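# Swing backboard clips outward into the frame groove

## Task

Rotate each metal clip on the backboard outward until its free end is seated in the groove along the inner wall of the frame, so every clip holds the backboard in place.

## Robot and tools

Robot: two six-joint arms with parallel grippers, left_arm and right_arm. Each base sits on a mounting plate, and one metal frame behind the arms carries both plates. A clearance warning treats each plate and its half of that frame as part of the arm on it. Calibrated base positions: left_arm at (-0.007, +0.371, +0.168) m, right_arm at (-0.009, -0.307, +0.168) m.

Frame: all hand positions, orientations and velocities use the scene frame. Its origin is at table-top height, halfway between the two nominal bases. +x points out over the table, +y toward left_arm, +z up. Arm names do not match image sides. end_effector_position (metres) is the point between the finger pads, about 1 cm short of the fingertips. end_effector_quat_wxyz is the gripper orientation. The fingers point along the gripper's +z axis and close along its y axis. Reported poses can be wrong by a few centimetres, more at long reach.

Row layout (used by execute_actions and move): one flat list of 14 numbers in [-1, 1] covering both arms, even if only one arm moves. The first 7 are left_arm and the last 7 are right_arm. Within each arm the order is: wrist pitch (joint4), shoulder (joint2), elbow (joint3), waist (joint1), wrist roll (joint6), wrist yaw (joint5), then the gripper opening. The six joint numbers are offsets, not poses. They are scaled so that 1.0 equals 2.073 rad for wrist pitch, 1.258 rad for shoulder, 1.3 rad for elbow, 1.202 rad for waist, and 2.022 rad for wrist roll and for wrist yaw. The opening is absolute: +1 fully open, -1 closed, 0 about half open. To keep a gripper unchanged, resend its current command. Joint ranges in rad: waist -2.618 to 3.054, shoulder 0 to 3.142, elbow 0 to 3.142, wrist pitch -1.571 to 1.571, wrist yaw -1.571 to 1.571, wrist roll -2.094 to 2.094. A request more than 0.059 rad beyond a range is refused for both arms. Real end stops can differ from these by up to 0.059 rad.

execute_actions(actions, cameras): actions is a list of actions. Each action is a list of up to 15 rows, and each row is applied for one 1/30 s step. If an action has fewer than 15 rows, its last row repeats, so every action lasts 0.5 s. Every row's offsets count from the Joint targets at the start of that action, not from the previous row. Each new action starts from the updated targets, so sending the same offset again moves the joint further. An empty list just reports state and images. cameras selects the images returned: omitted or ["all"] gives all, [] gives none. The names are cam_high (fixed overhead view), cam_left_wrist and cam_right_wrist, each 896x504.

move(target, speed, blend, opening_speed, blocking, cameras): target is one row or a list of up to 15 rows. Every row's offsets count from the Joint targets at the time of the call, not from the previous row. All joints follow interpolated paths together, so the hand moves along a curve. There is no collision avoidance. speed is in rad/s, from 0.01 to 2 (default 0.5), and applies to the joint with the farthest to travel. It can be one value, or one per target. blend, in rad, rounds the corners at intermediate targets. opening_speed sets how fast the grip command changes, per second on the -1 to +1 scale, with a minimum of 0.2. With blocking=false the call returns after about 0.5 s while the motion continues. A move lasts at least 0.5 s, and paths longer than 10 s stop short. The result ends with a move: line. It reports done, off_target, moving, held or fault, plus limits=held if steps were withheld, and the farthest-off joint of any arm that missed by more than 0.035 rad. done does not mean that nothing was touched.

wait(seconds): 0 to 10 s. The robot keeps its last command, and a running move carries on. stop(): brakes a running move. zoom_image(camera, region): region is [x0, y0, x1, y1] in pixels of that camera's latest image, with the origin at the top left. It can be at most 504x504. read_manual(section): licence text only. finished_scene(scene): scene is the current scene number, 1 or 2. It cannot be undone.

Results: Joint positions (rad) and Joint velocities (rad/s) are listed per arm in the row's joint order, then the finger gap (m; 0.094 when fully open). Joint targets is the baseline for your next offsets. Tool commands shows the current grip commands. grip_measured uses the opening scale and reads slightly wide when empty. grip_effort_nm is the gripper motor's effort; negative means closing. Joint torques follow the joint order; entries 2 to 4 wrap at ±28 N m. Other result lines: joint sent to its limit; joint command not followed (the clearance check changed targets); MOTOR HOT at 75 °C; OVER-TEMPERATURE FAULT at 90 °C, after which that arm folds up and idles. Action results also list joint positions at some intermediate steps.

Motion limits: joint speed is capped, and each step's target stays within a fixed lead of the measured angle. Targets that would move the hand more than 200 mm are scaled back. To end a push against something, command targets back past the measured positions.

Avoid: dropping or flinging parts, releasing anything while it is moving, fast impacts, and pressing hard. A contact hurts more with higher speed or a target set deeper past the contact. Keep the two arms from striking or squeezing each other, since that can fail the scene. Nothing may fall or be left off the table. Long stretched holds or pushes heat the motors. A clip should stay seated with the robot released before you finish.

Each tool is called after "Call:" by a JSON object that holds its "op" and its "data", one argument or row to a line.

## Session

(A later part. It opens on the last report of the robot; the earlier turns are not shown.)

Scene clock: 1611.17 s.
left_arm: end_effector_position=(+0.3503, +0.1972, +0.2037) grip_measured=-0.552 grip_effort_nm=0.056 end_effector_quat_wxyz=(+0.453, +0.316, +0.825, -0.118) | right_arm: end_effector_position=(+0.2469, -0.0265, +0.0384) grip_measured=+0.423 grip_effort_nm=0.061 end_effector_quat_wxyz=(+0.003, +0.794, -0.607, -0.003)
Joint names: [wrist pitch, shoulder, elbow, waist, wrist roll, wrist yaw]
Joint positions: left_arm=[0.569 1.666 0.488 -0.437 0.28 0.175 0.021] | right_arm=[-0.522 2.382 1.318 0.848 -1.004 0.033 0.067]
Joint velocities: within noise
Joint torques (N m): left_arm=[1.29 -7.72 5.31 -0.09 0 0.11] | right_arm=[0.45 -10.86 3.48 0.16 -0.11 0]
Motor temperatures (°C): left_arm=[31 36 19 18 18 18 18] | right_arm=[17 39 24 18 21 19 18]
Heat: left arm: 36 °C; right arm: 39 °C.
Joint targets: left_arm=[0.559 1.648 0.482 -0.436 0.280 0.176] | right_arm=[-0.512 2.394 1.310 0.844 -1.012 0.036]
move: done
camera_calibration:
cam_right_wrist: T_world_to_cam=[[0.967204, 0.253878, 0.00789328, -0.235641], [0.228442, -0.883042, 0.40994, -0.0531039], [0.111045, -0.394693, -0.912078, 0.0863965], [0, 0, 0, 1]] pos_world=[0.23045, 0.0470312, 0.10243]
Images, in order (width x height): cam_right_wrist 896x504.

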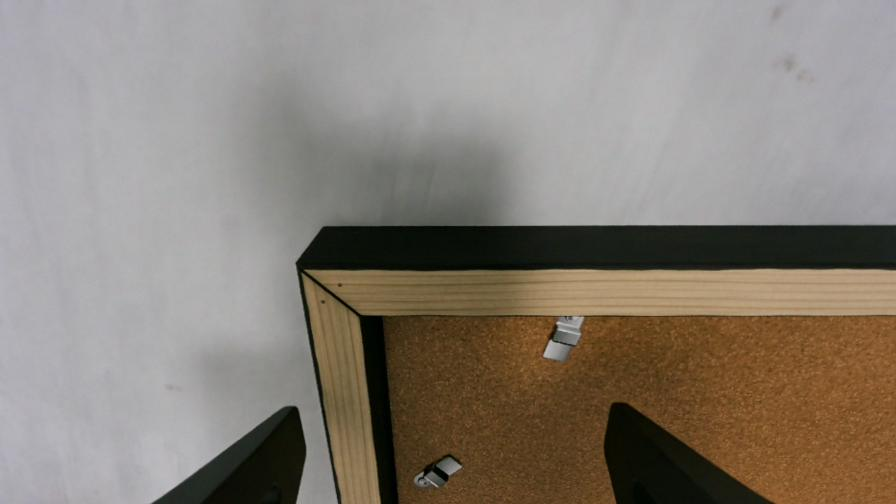

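Call:
{"op": "move", "data": {
  "target": [0,0,0,0,0,0,-0.55,0.0241,0.0413,0,0,0,0,0.4455],
  "speed": 0.1,
  "cameras": ["cam_right_wrist"]
}}

Scene clock: 1621.53 s.
left_arm: end_effector_position=(+0.3503, +0.1972, +0.2037) grip_measured=-0.552 grip_effort_nm=0.071 end_effector_quat_wxyz=(+0.453, +0.316, +0.825, -0.118) | right_arm: end_effector_position=(+0.2467, -0.0259, +0.0213) grip_measured=+0.443 grip_effort_nm=0.066 end_effector_quat_wxyz=(+0.001, +0.795, -0.607, -0.003)
Joint names: [wrist pitch, shoulder, elbow, waist, wrist roll, wrist yaw]
Joint positions: left_arm=[0.569 1.666 0.488 -0.437 0.28 0.175 0.021] | right_arm=[-0.472 2.429 1.318 0.848 -1.005 0.034 0.068]
Joint velocities: within noise
Joint torques (N m): left_arm=[1.28 -7.83 5.3 -0.16 0.04 0.1] | right_arm=[0.47 -10.5 3.34 0.1 -0.11 0]
Motor temperatures (°C): left_arm=[31 36 19 18 18 18 18] | right_arm=[17 37 23 18 21 19 18]
Heat: left arm: 36 °C; right arm: 37 °C.
Joint targets: left_arm=[0.559 1.648 0.482 -0.436 0.280 0.176] | right_arm=[-0.462 2.446 1.310 0.844 -1.012 0.036]
move: done
camera_calibration:
cam_right_wrist: T_world_to_cam=[[0.966921, 0.254853, 0.010663, -0.235448], [0.228393, -0.883628, 0.408703, -0.0454744], [0.113581, -0.392748, -0.912605, 0.0706014], [0, 0, 0, 1]] pos_world=[0.230027, 0.0475507, 0.0855273]
Images, in order (width x height): cam_right_wrist 896x504.

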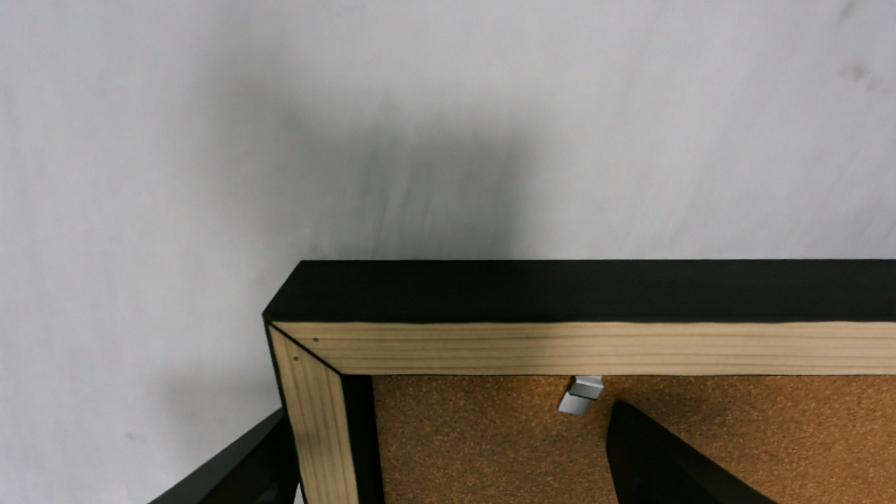

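Call:
{"op": "move", "data": {
  "target": [0,0,0,0,0,0,-0.55,-0.013,0.0057,0.0365,0.0216,0.0129,0,0.475],
  "speed": 0.1,
  "cameras": ["cam_right_wrist"]
}}

Scene clock: 1636.57 s.
left_arm: end_effector_position=(+0.3503, +0.1972, +0.2037) grip_measured=-0.552 grip_effort_nm=0.066 end_effector_quat_wxyz=(+0.453, +0.316, +0.825, -0.118) | right_arm: end_effector_position=(+0.2454, -0.0196, +0.0215) grip_measured=+0.473 grip_effort_nm=0.071 end_effector_quat_wxyz=(+0.000, +0.795, -0.606, -0.002)
Joint names: [wrist pitch, shoulder, elbow, waist, wrist roll, wrist yaw]
Joint positions: left_arm=[0.569 1.666 0.488 -0.437 0.28 0.175 0.021] | right_arm=[-0.478 2.437 1.335 0.862 -0.994 0.035 0.069]
Joint velocities: within noise
Joint torques (N m): left_arm=[1.28 -7.76 5.2 -0.02 0.01 0.11] | right_arm=[0.28 -10.63 5.63 1.14 0.04 -0.02]
Motor temperatures (°C): left_arm=[31 36 19 18 18 18 18] | right_arm=[17 35 23 18 21 19 18]
Heat: left arm: 36 °C; right arm: 35 °C.
Joint targets: left_arm=[0.559 1.648 0.482 -0.436 0.280 0.176] | right_arm=[-0.489 2.453 1.357 0.869 -0.986 0.036]
move: done
camera_calibration:
cam_right_wrist: T_world_to_cam=[[0.966228, 0.257306, 0.0140171, -0.235586], [0.229396, -0.883652, 0.40809, -0.039948], [0.11739, -0.391092, -0.912834, 0.0724331], [0, 0, 0, 1]] pos_world=[0.228291, 0.0536456, 0.085724]
Images, in order (width x height): cam_right_wrist 896x504.

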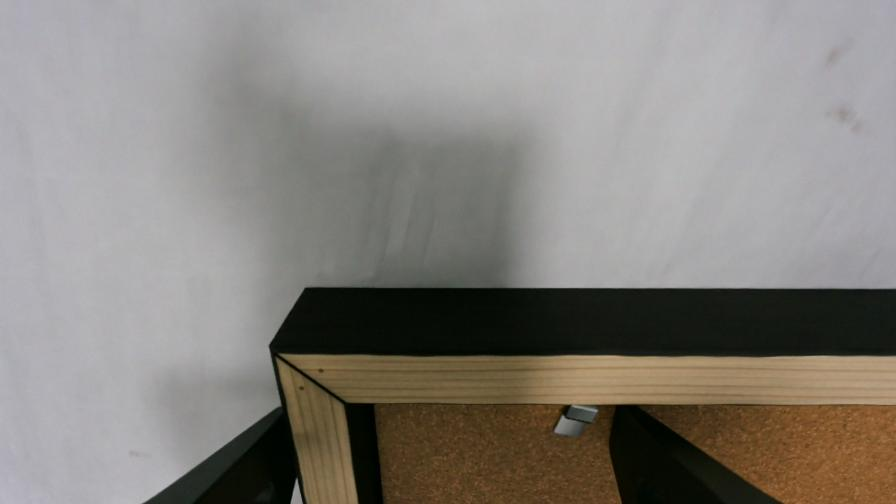

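Call:
{"op": "move", "data": {
  "target": [0,0,0,0,0,0,-0.55,0.002,0.005,0,0,0,0,0.475],
  "speed": 0.1,
  "cameras": []
}}

Call:
{"op": "move", "data": {
  "target": [0,0,0,0,0,0,-0.55,0,0,0,0,0,0,0.22],
  "speed": 0.1,
  "opening_speed": 0.2,
  "cameras": ["cam_right_wrist"]
}}

Scene clock: 1644.73 s.
left_arm: end_effector_position=(+0.3503, +0.1972, +0.2037) grip_measured=-0.552 grip_effort_nm=0.076 end_effector_quat_wxyz=(+0.453, +0.316, +0.825, -0.118) | right_arm: end_effector_position=(+0.2450, -0.0200, +0.0211) grip_measured=+0.473 grip_effort_nm=0.061 end_effector_quat_wxyz=(+0.001, +0.795, -0.606, -0.002)
Joint names: [wrist pitch, shoulder, elbow, waist, wrist roll, wrist yaw]
Joint positions: left_arm=[0.569 1.666 0.488 -0.437 0.28 0.175 0.021] | right_arm=[-0.479 2.438 1.335 0.862 -0.993 0.035 0.069]
Joint velocities: within noise
Joint torques (N m): left_arm=[1.25 -7.79 5.27 -0.14 0.05 0.06] | right_arm=[0.31 -10.11 5.6 1.18 0.03 -0.01]
Motor temperatures (°C): left_arm=[31 36 19 18 18 18 18] | right_arm=[17 34 24 18 21 19 18]
Heat: left arm: 36 °C; right arm: 34 °C.
Joint targets: left_arm=[0.559 1.648 0.482 -0.436 0.280 0.176] | right_arm=[-0.485 2.459 1.357 0.869 -0.986 0.036]
move: done
No camera images: "cameras" was empty.

Scene clock: 1646.23 s.
left_arm: end_effector_position=(+0.3503, +0.1972, +0.2037) grip_measured=-0.552 grip_effort_nm=0.076 end_effector_quat_wxyz=(+0.453, +0.316, +0.825, -0.118) | right_arm: end_effector_position=(+0.2445, -0.0205, +0.0211) grip_measured=+0.223 grip_effort_nm=-0.222 end_effector_quat_wxyz=(+0.002, +0.793, -0.609, -0.002)
Joint names: [wrist pitch, shoulder, elbow, waist, wrist roll, wrist yaw]
Joint positions: left_arm=[0.569 1.666 0.488 -0.437 0.28 0.175 0.021] | right_arm=[-0.482 2.438 1.335 0.862 -0.986 0.035 0.057]
Joint velocities: within noise
Joint torques (N m): left_arm=[1.25 -7.68 5.23 -0.18 0.02 0.11] | right_arm=[0.33 -10.14 5.63 1.21 -0.03 -0.01]
Motor temperatures (°C): left_arm=[31 36 19 18 18 18 18] | right_arm=[17 34 24 18 21 19 18]
Heat: left arm: 36 °C; right arm: 34 °C.
Joint targets: left_arm=[0.559 1.648 0.482 -0.436 0.280 0.176] | right_arm=[-0.485 2.459 1.357 0.869 -0.986 0.036]
move: done
camera_calibration:
cam_right_wrist: T_world_to_cam=[[0.968059, 0.250527, 0.00988209, -0.235028], [0.224509, -0.883722, 0.410648, -0.0392647], [0.111612, -0.395313, -0.91174, 0.0730949], [0, 0, 0, 1]] pos_world=[0.228178, 0.0530771, 0.0850901]
Images, in order (width x height): cam_right_wrist 896x504.

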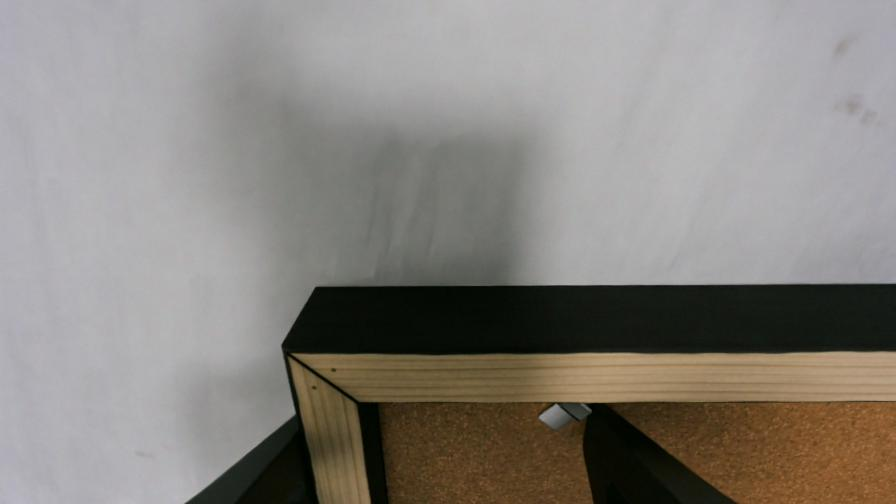

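Call:
{"op": "move", "data": {
  "target": [0,0,0,0,0,0,-0.55,0,0,0,0,0,0,0.06],
  "speed": 0.1,
  "opening_speed": 0.2,
  "cameras": ["cam_right_wrist"]
}}

Scene clock: 1650.00 s.
left_arm: end_effector_position=(+0.3503, +0.1972, +0.2037) grip_measured=-0.552 grip_effort_nm=0.071 end_effector_quat_wxyz=(+0.453, +0.316, +0.825, -0.118) | right_arm: end_effector_position=(+0.2434, -0.0210, +0.0211) grip_measured=+0.062 grip_effort_nm=-0.173 end_effector_quat_wxyz=(+0.004, +0.794, -0.608, -0.002)
Joint names: [wrist pitch, shoulder, elbow, waist, wrist roll, wrist yaw]
Joint positions: left_arm=[0.569 1.666 0.488 -0.437 0.28 0.175 0.021] | right_arm=[-0.486 2.438 1.335 0.864 -0.986 0.035 0.05]
Joint velocities: within noise
Joint torques (N m): left_arm=[1.26 -7.77 5.27 -0.03 0.06 0.12] | right_arm=[0.36 -10.17 5.59 1.03 -0.03 -0.01]
Motor temperatures (°C): left_arm=[31 36 19 18 18 18 18] | right_arm=[17 34 24 18 21 19 18]
Heat: left arm: 36 °C; right arm: 34 °C.
Joint targets: left_arm=[0.559 1.648 0.482 -0.436 0.280 0.176] | right_arm=[-0.485 2.459 1.357 0.869 -0.986 0.036]
move: done
camera_calibration:
cam_right_wrist: T_world_to_cam=[[0.967655, 0.252202, 0.00614469, -0.233555], [0.22724, -0.88194, 0.412969, -0.0400957], [0.109571, -0.398215, -0.910724, 0.0734874], [0, 0, 0, 1]] pos_world=[0.22706, 0.0528047, 0.0849202]
Images, in order (width x height): cam_right_wrist 896x504.

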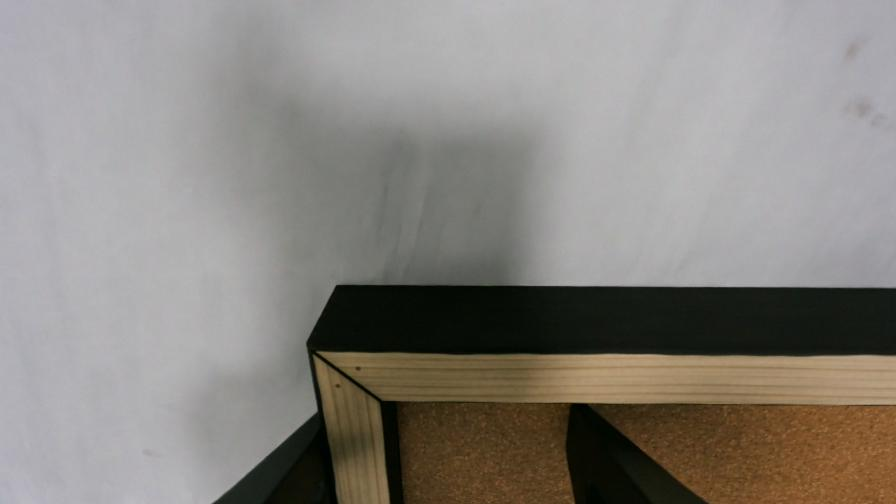

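Call:
{"op": "move", "data": {
  "target": [0,0,0,0,0,0,-0.55,0,0,0,0,0,0,0.25],
  "opening_speed": 0.6,
  "cameras": []
}}

Call:
{"op": "move", "data": {
  "target": [0,0,0,0,0,0,-0.55,-0.04,-0.075,0,0,0,0,0.25],
  "speed": 0.2,
  "cameras": ["cam_right_wrist"]
}}

Scene clock: 1656.83 s.
left_arm: end_effector_position=(+0.3503, +0.1972, +0.2037) grip_measured=-0.552 grip_effort_nm=0.061 end_effector_quat_wxyz=(+0.453, +0.316, +0.825, -0.118) | right_arm: end_effector_position=(+0.2434, -0.0210, +0.0211) grip_measured=+0.248 grip_effort_nm=0.066 end_effector_quat_wxyz=(+0.004, +0.794, -0.608, -0.002)
Joint names: [wrist pitch, shoulder, elbow, waist, wrist roll, wrist yaw]
Joint positions: left_arm=[0.569 1.666 0.488 -0.437 0.28 0.175 0.021] | right_arm=[-0.486 2.438 1.335 0.864 -0.986 0.035 0.059]
Joint velocities: within noise
Joint torques (N m): left_arm=[1.25 -7.69 5.31 -0.18 0.02 0.07] | right_arm=[0.37 -10.13 5.61 1.03 -0.04 -0.01]
Motor temperatures (°C): left_arm=[31 36 19 18 18 18 18] | right_arm=[17 34 24 18 21 19 18]
Heat: left arm: 36 °C; right arm: 34 °C.
Joint targets: left_arm=[0.559 1.648 0.482 -0.436 0.280 0.176] | right_arm=[-0.485 2.459 1.357 0.869 -0.986 0.036]
move: done
No camera images: "cameras" was empty.

Scene clock: 1657.93 s.
left_arm: end_effector_position=(+0.3503, +0.1972, +0.2037) grip_measured=-0.552 grip_effort_nm=0.061 end_effector_quat_wxyz=(+0.453, +0.316, +0.825, -0.118) | right_arm: end_effector_position=(+0.2399, -0.0258, +0.0366) grip_measured=+0.248 grip_effort_nm=0.061 end_effector_quat_wxyz=(+0.018, +0.794, -0.608, -0.003)
Joint names: [wrist pitch, shoulder, elbow, waist, wrist roll, wrist yaw]
Joint positions: left_arm=[0.569 1.666 0.488 -0.437 0.28 0.175 0.021] | right_arm=[-0.557 2.397 1.337 0.864 -0.986 0.035 0.059]
Joint velocities: within noise
Joint torques (N m): left_arm=[1.25 -7.72 5.23 -0.08 0.06 0.08] | right_arm=[0.21 -15.04 5.55 1.05 -0.03 0]
Motor temperatures (°C): left_arm=[31 36 19 18 18 18 18] | right_arm=[17 34 24 18 21 19 18]
Heat: left arm: 36 °C; right arm: 34 °C.
Joint targets: left_arm=[0.559 1.648 0.482 -0.436 0.280 0.176] | right_arm=[-0.568 2.365 1.357 0.869 -0.986 0.036]
move: done
camera_calibration:
cam_right_wrist: T_world_to_cam=[[0.967299, 0.253115, -0.0163163, -0.228153], [0.235683, -0.873182, 0.426623, -0.0522529], [0.0937375, -0.416517, -0.904282, 0.089125], [0, 0, 0, 1]] pos_world=[0.224652, 0.0492446, 0.0991639]
Images, in order (width x height): cam_right_wrist 896x504.

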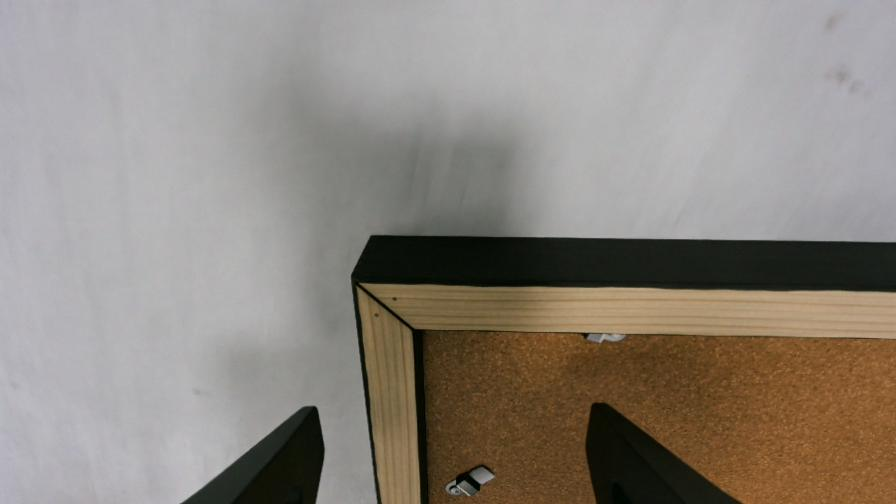

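Call:
{"op": "move", "data": {
  "target": [
    [0,0,0,0,0,0,-0.55,-0.058,-0.0954,0,0,0,0,0.25],
    [0,0,0,0,0,0,-0.55,-0.0791,-0.0366,0.0954,0,0.7794,0,-0.213],
    [0,0,0,0,0,0,-0.55,-0.0212,0.0588,0.0954,0,0.7794,0,-0.213]
  ],
  "speed": [0.4,0.8,0.2],
  "cameras": ["cam_right_wrist"]
}}

Scene clock: 1684.83 s.
left_arm: end_effector_position=(+0.3503, +0.1972, +0.2037) grip_measured=-0.552 grip_effort_nm=0.076 end_effector_quat_wxyz=(+0.453, +0.316, +0.825, -0.118) | right_arm: end_effector_position=(+0.2581, -0.0059, +0.0466) grip_measured=-0.211 grip_effort_nm=-0.154 end_effector_quat_wxyz=(-0.006, -0.132, +0.991, -0.003)
Joint names: [wrist pitch, shoulder, elbow, waist, wrist roll, wrist yaw]
Joint positions: left_arm=[0.569 1.666 0.488 -0.437 0.28 0.175 0.021] | right_arm=[-0.623 2.428 1.458 0.864 0.583 0.035 0.037]
Joint velocities: within noise
Joint torques (N m): left_arm=[1.27 -7.86 5.39 -0.1 0.04 0.1] | right_arm=[0.45 -11.6 6.08 1.07 0.03 -0.01]
Motor temperatures (°C): left_arm=[32 35 19 18 18 18 18] | right_arm=[17 34 24 18 21 19 18]
Heat: left arm: 35 °C; right arm: 34 °C.
Joint targets: left_arm=[0.559 1.648 0.482 -0.436 0.280 0.176] | right_arm=[-0.612 2.439 1.481 0.869 0.590 0.036]
move: done
camera_calibration:
cam_right_wrist: T_world_to_cam=[[0.253857, -0.967036, 0.0199347, -0.0753353], [-0.878547, -0.221909, 0.422979, 0.248158], [-0.404612, -0.12489, -0.90592, 0.235213], [0, 0, 0, 1]] pos_world=[0.332312, 0.0115921, 0.10962]
Images, in order (width x height): cam_right_wrist 896x504.

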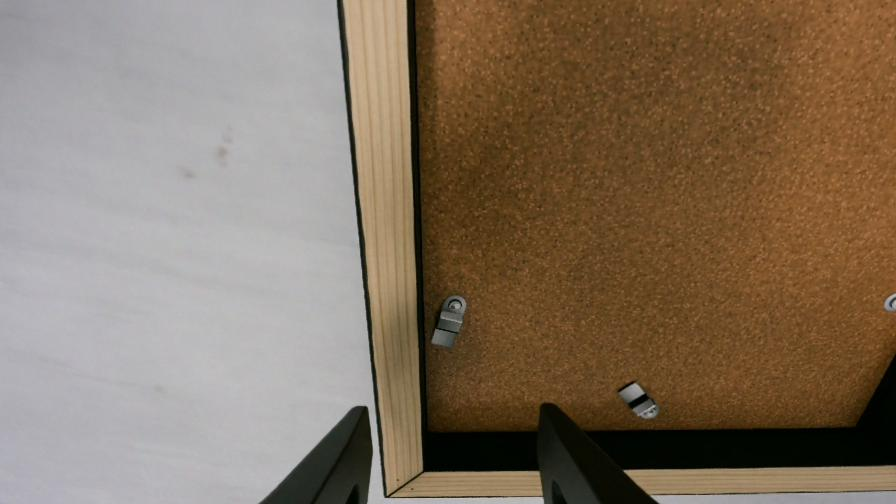

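Call:
{"op": "move", "data": {
  "target": [0,0,0,0,0,0,-0.55,0.0212,0.0226,0.0058,0.001,0,0,-0.213],
  "speed": 0.15,
  "cameras": ["cam_right_wrist"]
}}

Scene clock: 1700.40 s.
left_arm: end_effector_position=(+0.3503, +0.1972, +0.2037) grip_measured=-0.552 grip_effort_nm=0.071 end_effector_quat_wxyz=(+0.453, +0.316, +0.825, -0.118) | right_arm: end_effector_position=(+0.2625, -0.0003, +0.0379) grip_measured=-0.211 grip_effort_nm=-0.159 end_effector_quat_wxyz=(+0.003, -0.131, +0.991, +0.005)
Joint names: [wrist pitch, shoulder, elbow, waist, wrist roll, wrist yaw]
Joint positions: left_arm=[0.569 1.666 0.488 -0.437 0.28 0.175 0.021] | right_arm=[-0.579 2.453 1.464 0.864 0.583 0.035 0.037]
Joint velocities: within noise
Joint torques (N m): left_arm=[1.29 -7.75 5.18 -0.05 0.05 0.11] | right_arm=[0.51 -11.41 6.19 1.16 0.03 -0.02]
Motor temperatures (°C): left_arm=[32 35 19 18 18 18 18] | right_arm=[17 36 24 18 21 19 18]
Heat: left arm: 35 °C; right arm: 36 °C.
Joint targets: left_arm=[0.559 1.648 0.482 -0.436 0.280 0.176] | right_arm=[-0.568 2.467 1.489 0.871 0.590 0.036]
move: done
camera_calibration:
cam_right_wrist: T_world_to_cam=[[0.25236, -0.967613, 0.00633615, -0.0700052], [-0.88553, -0.228303, 0.404617, 0.259522], [-0.390066, -0.10772, -0.914464, 0.226345], [0, 0, 0, 1]] pos_world=[0.335771, 0.0158937, 0.102421]
Images, in order (width x height): cam_right_wrist 896x504.

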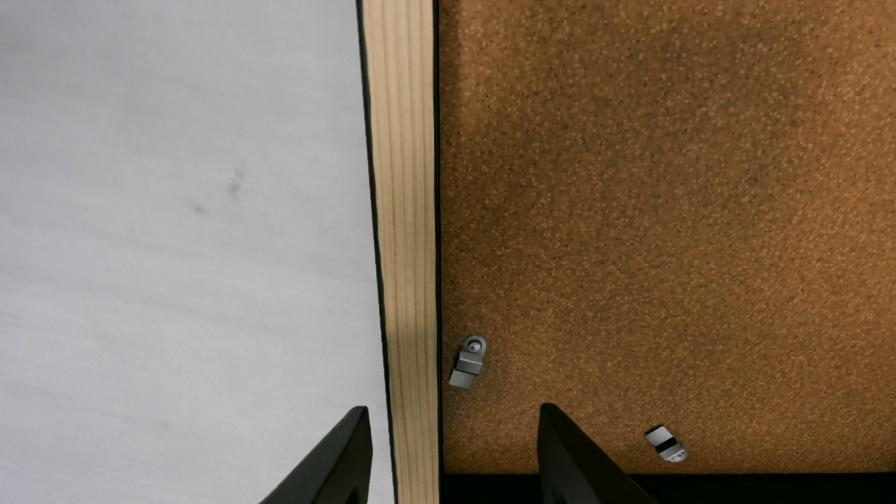

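Call:
{"op": "move", "data": {
  "target": [0,0,0,0,0,0,-0.55,0.0217,0.0358,0,0,0,0,-0.213],
  "speed": 0.12,
  "cameras": ["cam_right_wrist"]
}}

Scene clock: 1709.07 s.
left_arm: end_effector_position=(+0.3503, +0.1972, +0.2037) grip_measured=-0.552 grip_effort_nm=0.061 end_effector_quat_wxyz=(+0.453, +0.316, +0.825, -0.118) | right_arm: end_effector_position=(+0.2624, +0.0005, +0.0215) grip_measured=-0.211 grip_effort_nm=-0.154 end_effector_quat_wxyz=(+0.004, -0.131, +0.991, +0.006)
Joint names: [wrist pitch, shoulder, elbow, waist, wrist roll, wrist yaw]
Joint positions: left_arm=[0.569 1.666 0.488 -0.437 0.28 0.175 0.021] | right_arm=[-0.535 2.496 1.465 0.864 0.583 0.035 0.037]
Joint velocities: within noise
Joint torques (N m): left_arm=[1.28 -7.69 5.27 -0.17 0.03 0.1] | right_arm=[0.53 -11.36 6 1.2 0.05 -0.01]
Motor temperatures (°C): left_arm=[32 35 19 18 18 18 18] | right_arm=[17 35 24 18 21 19 18]
Heat: left arm: 35 °C; right arm: 35 °C.
Joint targets: left_arm=[0.559 1.648 0.482 -0.436 0.280 0.176] | right_arm=[-0.523 2.512 1.489 0.871 0.590 0.036]
move: done
camera_calibration:
cam_right_wrist: T_world_to_cam=[[0.25225, -0.96765, 0.00484672, -0.069039], [-0.886266, -0.229019, 0.402595, 0.26643], [-0.388461, -0.10585, -0.915365, 0.210999], [0, 0, 0, 1]] pos_world=[0.335508, 0.0165461, 0.0862122]
Images, in order (width x height): cam_right_wrist 896x504.

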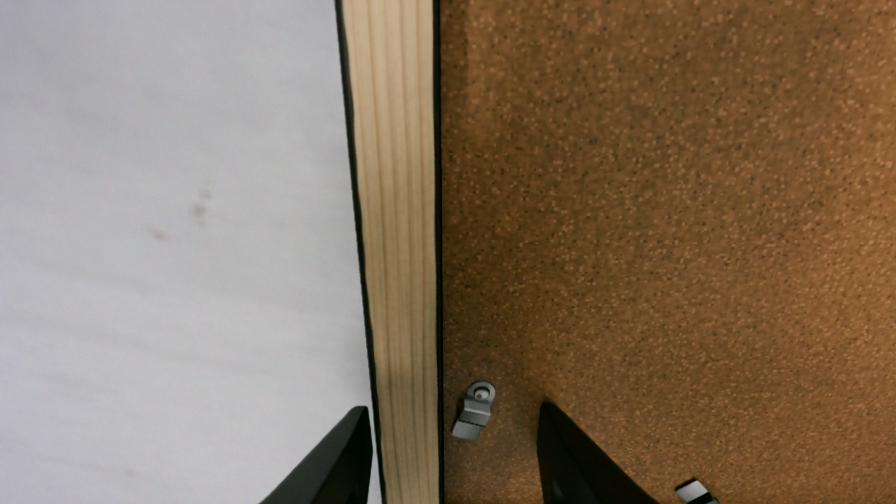

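Call:
{"op": "move", "data": {
  "target": [0,0,0,0,0,0,-0.55,0.0035,0,-0.0335,0.0025,0,0,-0.213],
  "speed": 0.1,
  "cameras": ["cam_right_wrist"]
}}

Scene clock: 1715.57 s.
left_arm: end_effector_position=(+0.3503, +0.1972, +0.2037) grip_measured=-0.552 grip_effort_nm=0.066 end_effector_quat_wxyz=(+0.453, +0.316, +0.825, -0.118) | right_arm: end_effector_position=(+0.2624, +0.0006, +0.0210) grip_measured=-0.211 grip_effort_nm=-0.149 end_effector_quat_wxyz=(+0.005, -0.131, +0.991, +0.007)
Joint names: [wrist pitch, shoulder, elbow, waist, wrist roll, wrist yaw]
Joint positions: left_arm=[0.569 1.666 0.488 -0.437 0.28 0.175 0.021] | right_arm=[-0.529 2.496 1.462 0.864 0.584 0.035 0.037]
Joint velocities: within noise
Joint torques (N m): left_arm=[1.28 -7.72 5.24 -0.13 0.02 0.1] | right_arm=[0.53 -11.36 3.1 1.47 0.03 0]
Motor temperatures (°C): left_arm=[32 35 19 18 18 18 18] | right_arm=[17 35 24 18 21 19 18]
Heat: left arm: 35 °C; right arm: 35 °C.
Joint targets: left_arm=[0.559 1.648 0.482 -0.436 0.280 0.176] | right_arm=[-0.516 2.512 1.445 0.874 0.590 0.036]
move: done
camera_calibration:
cam_right_wrist: T_world_to_cam=[[0.251774, -0.96778, 0.00335257, -0.0687954], [-0.887085, -0.229393, 0.400574, 0.266984], [-0.386899, -0.103828, -0.916258, 0.210152], [0, 0, 0, 1]] pos_world=[0.335466, 0.016485, 0.0858374]
Images, in order (width x height): cam_right_wrist 896x504.

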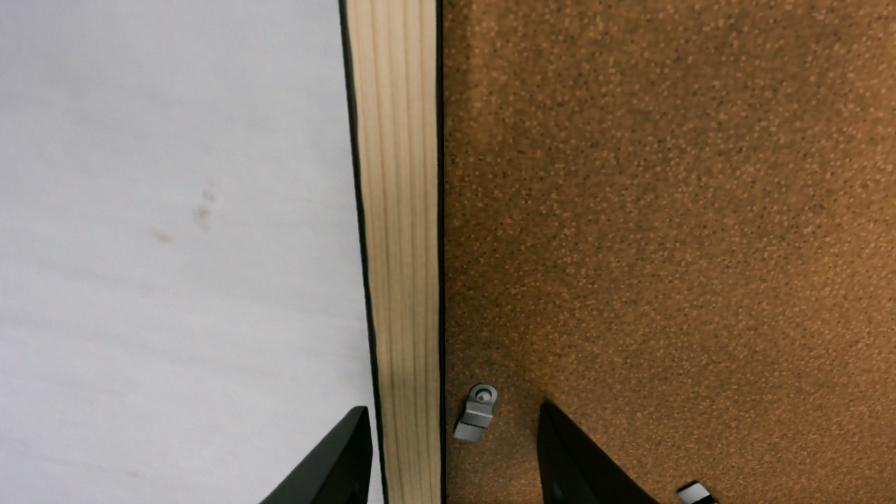

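Call:
{"op": "move", "data": {
  "target": [0,0,0,0,0,0,-0.55,-0.014,0.0015,0,0,0,0,-0.213],
  "speed": 0.1,
  "cameras": ["cam_right_wrist"]
}}

Scene clock: 1720.23 s.
left_arm: end_effector_position=(+0.3503, +0.1972, +0.2037) grip_measured=-0.552 grip_effort_nm=0.056 end_effector_quat_wxyz=(+0.453, +0.316, +0.825, -0.118) | right_arm: end_effector_position=(+0.2624, +0.0005, +0.0210) grip_measured=-0.211 grip_effort_nm=-0.149 end_effector_quat_wxyz=(+0.005, -0.131, +0.991, +0.007)
Joint names: [wrist pitch, shoulder, elbow, waist, wrist roll, wrist yaw]
Joint positions: left_arm=[0.569 1.666 0.488 -0.437 0.28 0.175 0.021] | right_arm=[-0.529 2.496 1.462 0.864 0.584 0.035 0.037]
Joint velocities: within noise
Joint torques (N m): left_arm=[1.25 -7.75 5.27 -0.08 0 0.11] | right_arm=[0.24 -11.19 3.11 1.46 0.04 0]
Motor temperatures (°C): left_arm=[32 35 19 18 18 18 17] | right_arm=[17 35 24 18 21 19 18]
Heat: left arm: 35 °C; right arm: 35 °C.
Joint targets: left_arm=[0.559 1.648 0.482 -0.436 0.280 0.176] | right_arm=[-0.545 2.514 1.445 0.874 0.590 0.036]
move: done
camera_calibration:
cam_right_wrist: T_world_to_cam=[[0.251789, -0.967776, 0.00356552, -0.0688568], [-0.88698, -0.229291, 0.400864, 0.266879], [-0.387128, -0.104096, -0.916131, 0.210177], [0, 0, 0, 1]] pos_world=[0.335419, 0.0164336, 0.085813]
Images, in order (width x height): cam_right_wrist 896x504.

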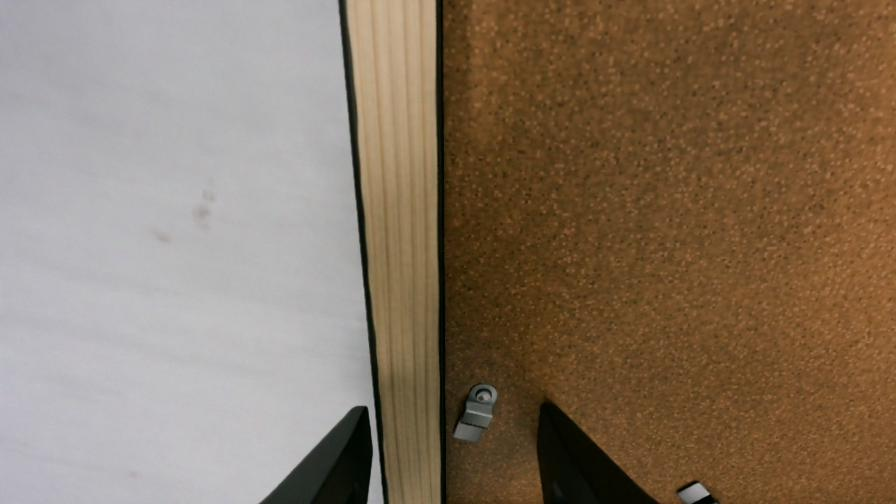

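Call:
{"op": "move", "data": {
  "target": [0,0,0,0,0,0,-0.55,-0.002,-0.002,-0.0115,0,0,0,-0.213],
  "speed": 0.1,
  "cameras": ["cam_right_wrist"]
}}

Scene clock: 1723.93 s.
left_arm: end_effector_position=(+0.3503, +0.1972, +0.2037) grip_measured=-0.552 grip_effort_nm=0.071 end_effector_quat_wxyz=(+0.453, +0.316, +0.825, -0.118) | right_arm: end_effector_position=(+0.2608, -0.0005, +0.0203) grip_measured=-0.211 grip_effort_nm=-0.154 end_effector_quat_wxyz=(+0.004, -0.132, +0.991, +0.005)
Joint names: [wrist pitch, shoulder, elbow, waist, wrist roll, wrist yaw]
Joint positions: left_arm=[0.569 1.666 0.488 -0.437 0.28 0.175 0.021] | right_arm=[-0.529 2.496 1.457 0.865 0.584 0.036 0.037]
Joint velocities: within noise
Joint torques (N m): left_arm=[1.25 -7.73 5.3 -0.14 0.05 0.05] | right_arm=[0.21 -11.4 2.35 1.39 0.03 -0.01]
Motor temperatures (°C): left_arm=[32 35 19 18 18 18 17] | right_arm=[17 35 24 18 21 19 18]
Heat: left arm: 35 °C; right arm: 35 °C.
Joint targets: left_arm=[0.559 1.648 0.482 -0.436 0.280 0.176] | right_arm=[-0.549 2.512 1.430 0.874 0.590 0.036]
move: done
camera_calibration:
cam_right_wrist: T_world_to_cam=[[0.253422, -0.967334, 0.0065198, -0.0699098], [-0.88573, -0.229323, 0.4036, 0.265174], [-0.38892, -0.108056, -0.914913, 0.209232], [0, 0, 0, 1]] pos_world=[0.333964, 0.0157931, 0.0848605]
Images, in order (width x height): cam_right_wrist 896x504.

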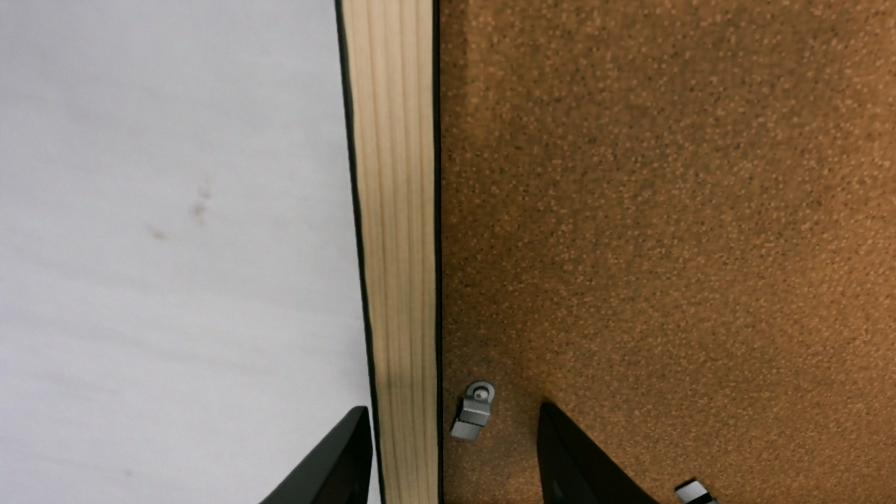

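Call:
{"op": "move", "data": {
  "target": [0,0,0,0,0,0,-0.55,0.002,-0.0015,-0.0085,0,0,0,-0.213],
  "speed": 0.1,
  "cameras": ["cam_right_wrist"]
}}

Scene clock: 1729.37 s.
left_arm: end_effector_position=(+0.3503, +0.1972, +0.2037) grip_measured=-0.552 grip_effort_nm=0.061 end_effector_quat_wxyz=(+0.453, +0.316, +0.825, -0.118) | right_arm: end_effector_position=(+0.2604, -0.0009, +0.0197) grip_measured=-0.211 grip_effort_nm=-0.144 end_effector_quat_wxyz=(+0.004, -0.132, +0.991, +0.005)
Joint names: [wrist pitch, shoulder, elbow, waist, wrist roll, wrist yaw]
Joint positions: left_arm=[0.569 1.666 0.488 -0.437 0.28 0.175 0.021] | right_arm=[-0.525 2.496 1.453 0.865 0.584 0.036 0.037]
Joint velocities: within noise
Joint torques (N m): left_arm=[1.25 -7.72 5.24 -0.18 0.05 0.12] | right_arm=[0.2 -11.49 1.92 1.39 0.03 -0.02]
Motor temperatures (°C): left_arm=[32 35 19 18 18 18 17] | right_arm=[17 35 23 18 21 19 18]
Heat: left arm: 35 °C; right arm: 35 °C.
Joint targets: left_arm=[0.559 1.648 0.482 -0.436 0.280 0.176] | right_arm=[-0.545 2.510 1.419 0.874 0.590 0.036]
move: done
camera_calibration:
cam_right_wrist: T_world_to_cam=[[0.25339, -0.967345, 0.00609401, -0.0701806], [-0.88594, -0.229528, 0.403022, 0.265047], [-0.388463, -0.107521, -0.91517, 0.208381], [0, 0, 0, 1]] pos_world=[0.333547, 0.0153521, 0.0843124]
Images, in order (width x height): cam_right_wrist 896x504.

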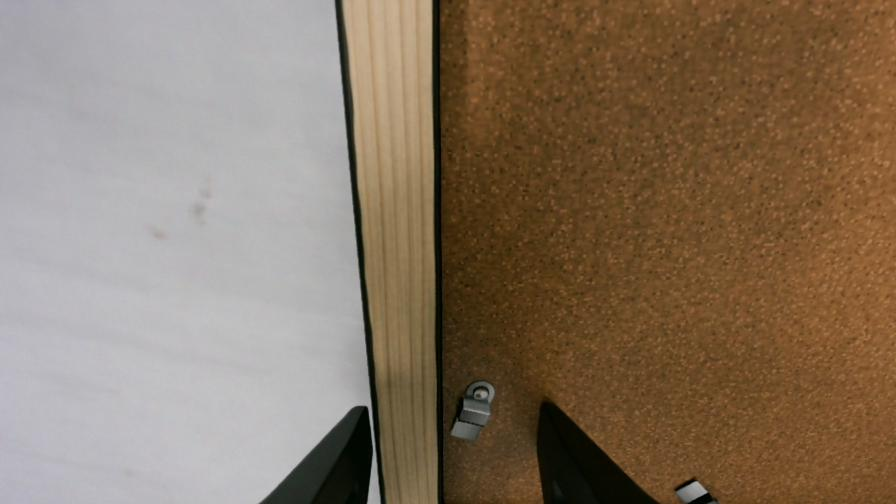

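Call:
{"op": "move", "data": {
  "target": [
    [0,0,0,0,0,0,-0.55,0,0,0,0,0,0,-0.4],
    [0,0,0,0,0,0,-0.55,0,0,0,0,0,0,-0.6]
  ],
  "speed": 0.1,
  "opening_speed": 0.2,
  "cameras": ["cam_right_wrist"]
}}

Scene clock: 1735.93 s.
left_arm: end_effector_position=(+0.3503, +0.1972, +0.2037) grip_measured=-0.552 grip_effort_nm=0.076 end_effector_quat_wxyz=(+0.453, +0.316, +0.825, -0.118) | right_arm: end_effector_position=(+0.2599, +0.0019, +0.0196) grip_measured=-0.595 grip_effort_nm=-0.286 end_effector_quat_wxyz=(+0.008, -0.132, +0.991, +0.007)
Joint names: [wrist pitch, shoulder, elbow, waist, wrist roll, wrist yaw]
Joint positions: left_arm=[0.569 1.666 0.488 -0.437 0.28 0.175 0.021] | right_arm=[-0.515 2.495 1.451 0.872 0.59 0.039 0.019]
Joint velocities: within noise
Joint torques (N m): left_arm=[1.28 -7.71 5.33 -0.2 0.01 0.11] | right_arm=[0.12 -11.48 2.04 0.68 -0.03 -0.05]
Motor temperatures (°C): left_arm=[32 35 19 18 18 18 17] | right_arm=[17 35 23 18 21 19 18]
Heat: left arm: 35 °C; right arm: 35 °C.
Joint targets: left_arm=[0.559 1.648 0.482 -0.436 0.280 0.176] | right_arm=[-0.545 2.510 1.419 0.874 0.590 0.036]
move: done
camera_calibration:
cam_right_wrist: T_world_to_cam=[[0.25335, -0.967367, 0.00373169, -0.0672868], [-0.889113, -0.231332, 0.394923, 0.266213], [-0.381172, -0.103372, -0.918707, 0.20652], [0, 0, 0, 1]] pos_world=[0.33246, 0.0178408, 0.0848493]
Images, in order (width x height): cam_right_wrist 896x504.

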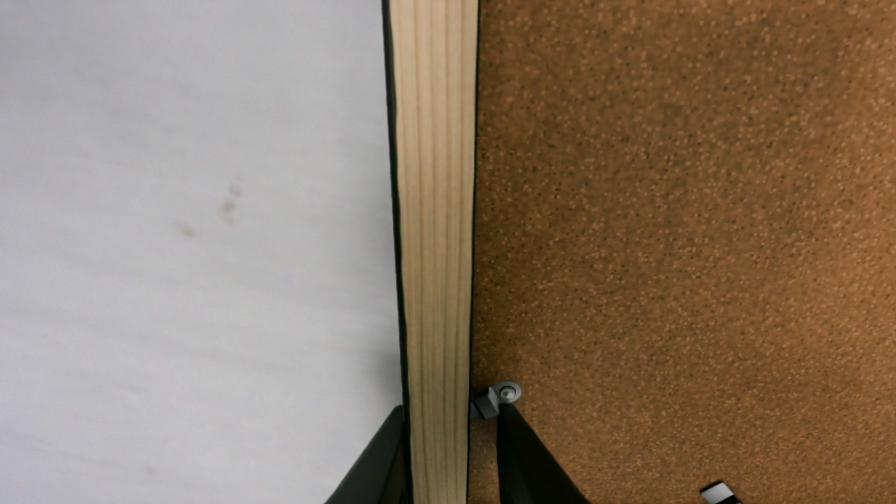

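Call:
{"op": "move", "data": {
  "target": [0,0,0,0,0,0,-0.55,0,0,0,0,0,0,-0.78],
  "speed": 0.1,
  "opening_speed": 0.2,
  "cameras": ["cam_right_wrist"]
}}

Call:
{"op": "zoom_image", "data": {
  "camera": "cam_right_wrist",
  "region": [420, 340, 580, 460]
}}

Scene clock: 1739.30 s.
left_arm: end_effector_position=(+0.3503, +0.1972, +0.2037) grip_measured=-0.552 grip_effort_nm=0.076 end_effector_quat_wxyz=(+0.453, +0.316, +0.825, -0.118) | right_arm: end_effector_position=(+0.2588, +0.0041, +0.0196) grip_measured=-0.772 grip_effort_nm=-1.028 end_effector_quat_wxyz=(+0.006, -0.132, +0.991, +0.012)
Joint names: [wrist pitch, shoulder, elbow, waist, wrist roll, wrist yaw]
Joint positions: left_arm=[0.569 1.666 0.488 -0.437 0.28 0.175 0.021] | right_arm=[-0.511 2.495 1.451 0.873 0.591 0.028 0.011]
Joint velocities: within noise
Joint torques (N m): left_arm=[1.23 -7.82 5.14 -0.09 0.04 0.08] | right_arm=[0.08 -11.48 2.03 0.61 -0.03 0.05]
Motor temperatures (°C): left_arm=[32 35 19 18 18 18 17] | right_arm=[17 36 23 18 21 19 18]
Heat: left arm: 35 °C; right arm: 36 °C.
Joint targets: left_arm=[0.559 1.648 0.482 -0.436 0.280 0.176] | right_arm=[-0.545 2.510 1.419 0.874 0.590 0.036]
move: done
camera_calibration:
cam_right_wrist: T_world_to_cam=[[0.25381, -0.967227, -0.0072569, -0.064825], [-0.886803, -0.235688, 0.397532, 0.265135], [-0.386214, -0.0944619, -0.91756, 0.207632], [0, 0, 0, 1]] pos_world=[0.331766, 0.0194019, 0.0846445]
Images, in order (width x height): cam_right_wrist 896x504.

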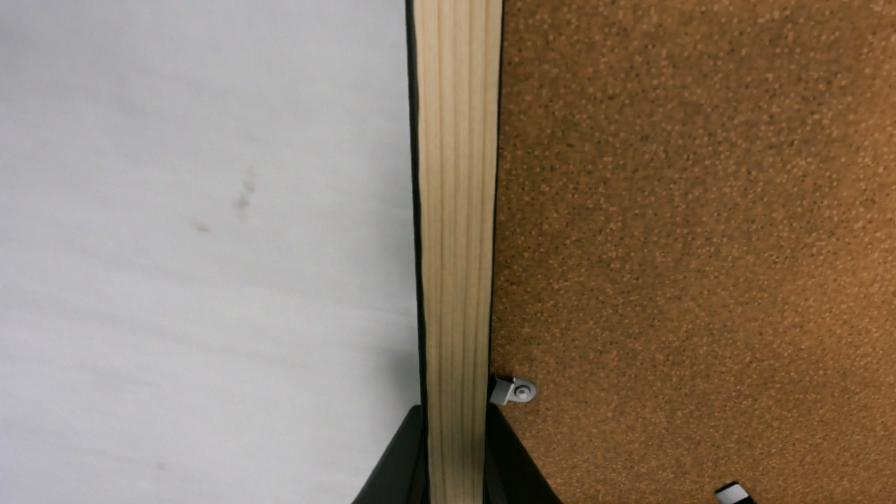

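Scaled by 3.150.

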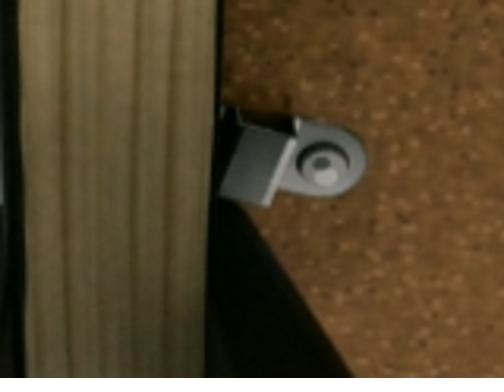

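Call:
{"op": "move", "data": {
  "target": [0,0,0,0,0,0,-0.55,0,0,0,0,0,0,-0.35],
  "opening_speed": 0.6,
  "cameras": []
}}

Call:
{"op": "move", "data": {
  "target": [
    [0,0,0,0,0,0,-0.55,-0.065,-0.127,0,0,0,0,-0.35],
    [0,0,0,0,0,0,-0.55,-0.0034,-0.2917,-0.21,-0.0682,-0.8165,0,-0.213],
    [0,0,0,0,0,0,-0.55,0.0545,-0.1689,-0.21,-0.0682,-0.8165,0,-0.213]
  ],
  "speed": [0.3,0.8,0.2],
  "cameras": ["cam_right_wrist"]
}}

Scene clock: 1761.03 s.
left_arm: end_effector_position=(+0.3503, +0.1972, +0.2037) grip_measured=-0.552 grip_effort_nm=0.056 end_effector_quat_wxyz=(+0.453, +0.316, +0.825, -0.118) | right_arm: end_effector_position=(+0.2574, +0.0055, +0.0198) grip_measured=-0.352 grip_effort_nm=0.081 end_effector_quat_wxyz=(+0.003, -0.132, +0.991, +0.016)
Joint names: [wrist pitch, shoulder, elbow, waist, wrist roll, wrist yaw]
Joint positions: left_arm=[0.569 1.666 0.488 -0.437 0.28 0.175 0.021] | right_arm=[-0.511 2.495 1.451 0.874 0.591 0.018 0.03]
Joint velocities: within noise
Joint torques (N m): left_arm=[1.23 -7.64 5.18 -0.21 0.04 0.1] | right_arm=[0.09 -11.41 1.99 0.55 -0.04 0.14]
Motor temperatures (°C): left_arm=[32 35 19 18 18 18 17] | right_arm=[17 36 23 18 21 19 19]
Heat: left arm: 35 °C; right arm: 36 °C.
Joint targets: left_arm=[0.559 1.648 0.482 -0.436 0.280 0.176] | right_arm=[-0.545 2.510 1.419 0.874 0.590 0.036]
move: done
No camera images: "cameras" was empty.

Scene clock: 1766.47 s.
left_arm: end_effector_position=(+0.3503, +0.1972, +0.2037) grip_measured=-0.552 grip_effort_nm=0.066 end_effector_quat_wxyz=(+0.453, +0.316, +0.825, -0.118) | right_arm: end_effector_position=(+0.2407, -0.0588, +0.0438) grip_measured=-0.215 grip_effort_nm=0.066 end_effector_quat_wxyz=(-0.004, +0.794, -0.608, -0.004)
Joint names: [wrist pitch, shoulder, elbow, waist, wrist roll, wrist yaw]
Joint positions: left_arm=[0.569 1.666 0.488 -0.437 0.28 0.175 0.021] | right_arm=[-0.441 2.287 1.156 0.799 -1.054 0.031 0.037]
Joint velocities: within noise
Joint torques (N m): left_arm=[1.25 -7.73 5.3 -0.14 -0.02 0.12] | right_arm=[0.47 -9.99 3.12 -0.13 -0.1 0.04]
Motor temperatures (°C): left_arm=[32 35 19 18 18 18 17] | right_arm=[17 36 23 18 21 19 18]
Heat: left arm: 35 °C; right arm: 36 °C.
Joint targets: left_arm=[0.559 1.648 0.482 -0.436 0.280 0.176] | right_arm=[-0.432 2.297 1.146 0.792 -1.061 0.036]
move: done
camera_calibration:
cam_right_wrist: T_world_to_cam=[[0.967157, 0.253613, 0.0169593, -0.221898], [0.22571, -0.887599, 0.401527, -0.0816893], [0.116885, -0.384512, -0.91569, 0.0786915], [0, 0, 0, 1]] pos_world=[0.22385, 0.0140266, 0.108621]
Images, in order (width x height): cam_right_wrist 896x504.

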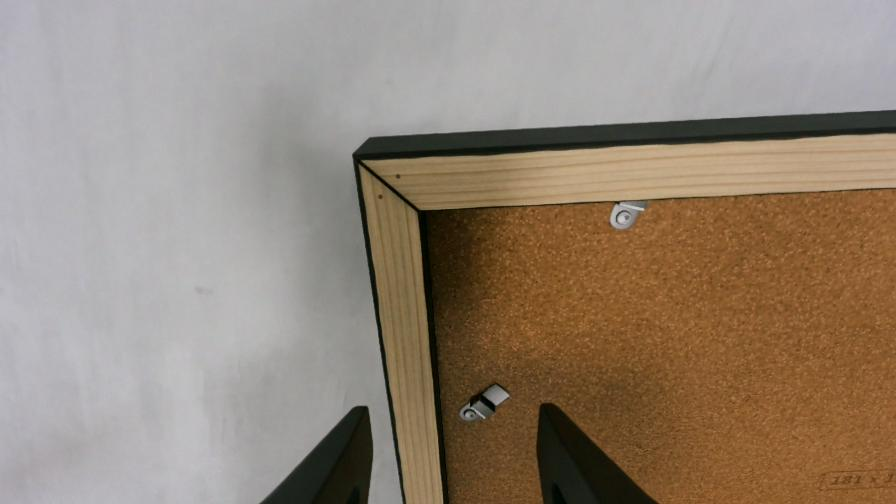

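Call:
{"op": "zoom_image", "data": {
  "camera": "cam_right_wrist",
  "region": [580, 170, 680, 250]
}}

Call:
{"op": "zoom_image", "data": {
  "camera": "cam_right_wrist",
  "region": [430, 350, 570, 460]
}}

Scaled by 5.040.

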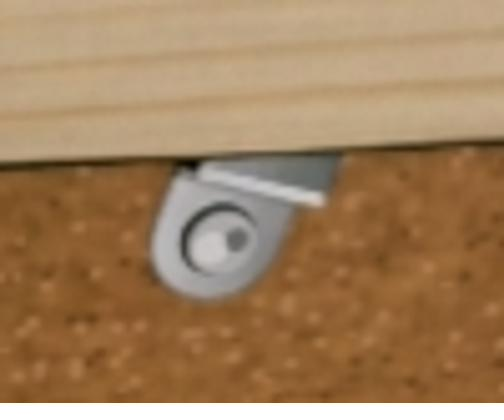

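Scaled by 3.600.

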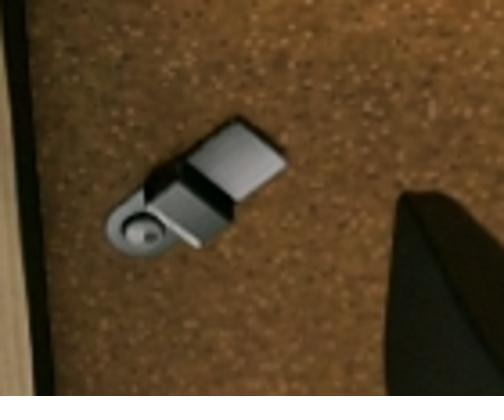

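Call:
{"op": "move", "data": {
  "target": [0,0,0,0,0,0,-0.55,0.0202,0.0108,-0.0217,-0.0118,-0.0272,0,-0.213],
  "speed": 0.15,
  "cameras": ["cam_right_wrist"]
}}

Scene clock: 1789.63 s.
left_arm: end_effector_position=(+0.3503, +0.1972, +0.2037) grip_measured=-0.552 grip_effort_nm=0.066 end_effector_quat_wxyz=(+0.453, +0.316, +0.825, -0.118) | right_arm: end_effector_position=(+0.2402, -0.0659, +0.0354) grip_measured=-0.215 grip_effort_nm=0.066 end_effector_quat_wxyz=(-0.004, +0.806, -0.592, -0.003)
Joint names: [wrist pitch, shoulder, elbow, waist, wrist roll, wrist yaw]
Joint positions: left_arm=[0.569 1.666 0.488 -0.437 0.28 0.175 0.021] | right_arm=[-0.399 2.298 1.127 0.785 -1.108 0.031 0.037]
Joint velocities: within noise
Joint torques (N m): left_arm=[1.25 -7.66 5.37 -0.01 0 0.11] | right_arm=[0.47 -9.63 3.11 -0.14 -0.11 0.03]
Motor temperatures (°C): left_arm=[32 35 19 18 18 18 17] | right_arm=[17 35 23 18 21 19 18]
Heat: left arm: 35 °C; right arm: 35 °C.
Joint targets: left_arm=[0.559 1.648 0.482 -0.436 0.280 0.176] | right_arm=[-0.390 2.311 1.118 0.778 -1.116 0.036]
move: done
camera_calibration:
cam_right_wrist: T_world_to_cam=[[0.956215, 0.292057, 0.0188639, -0.214287], [0.260313, -0.878201, 0.401249, -0.0921683], [0.133754, -0.378769, -0.915775, 0.0646562], [0, 0, 0, 1]] pos_world=[0.220249, 0.00613158, 0.100235]
Images, in order (width x height): cam_right_wrist 896x504.

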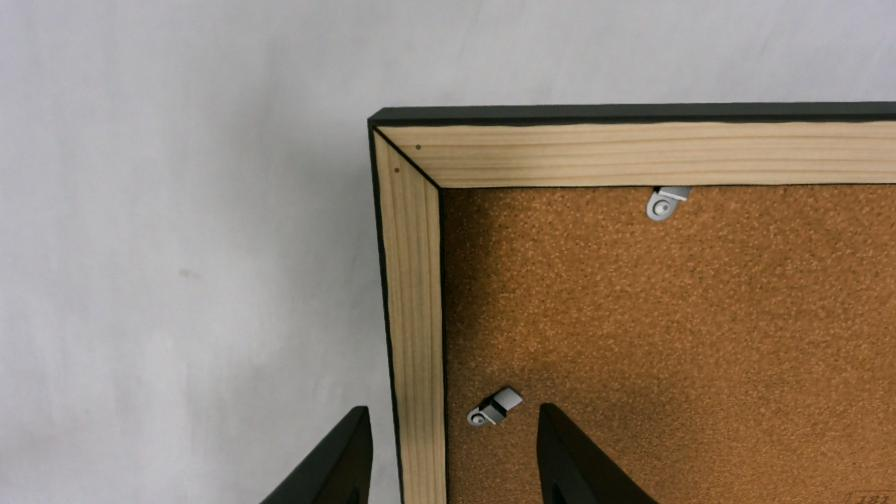

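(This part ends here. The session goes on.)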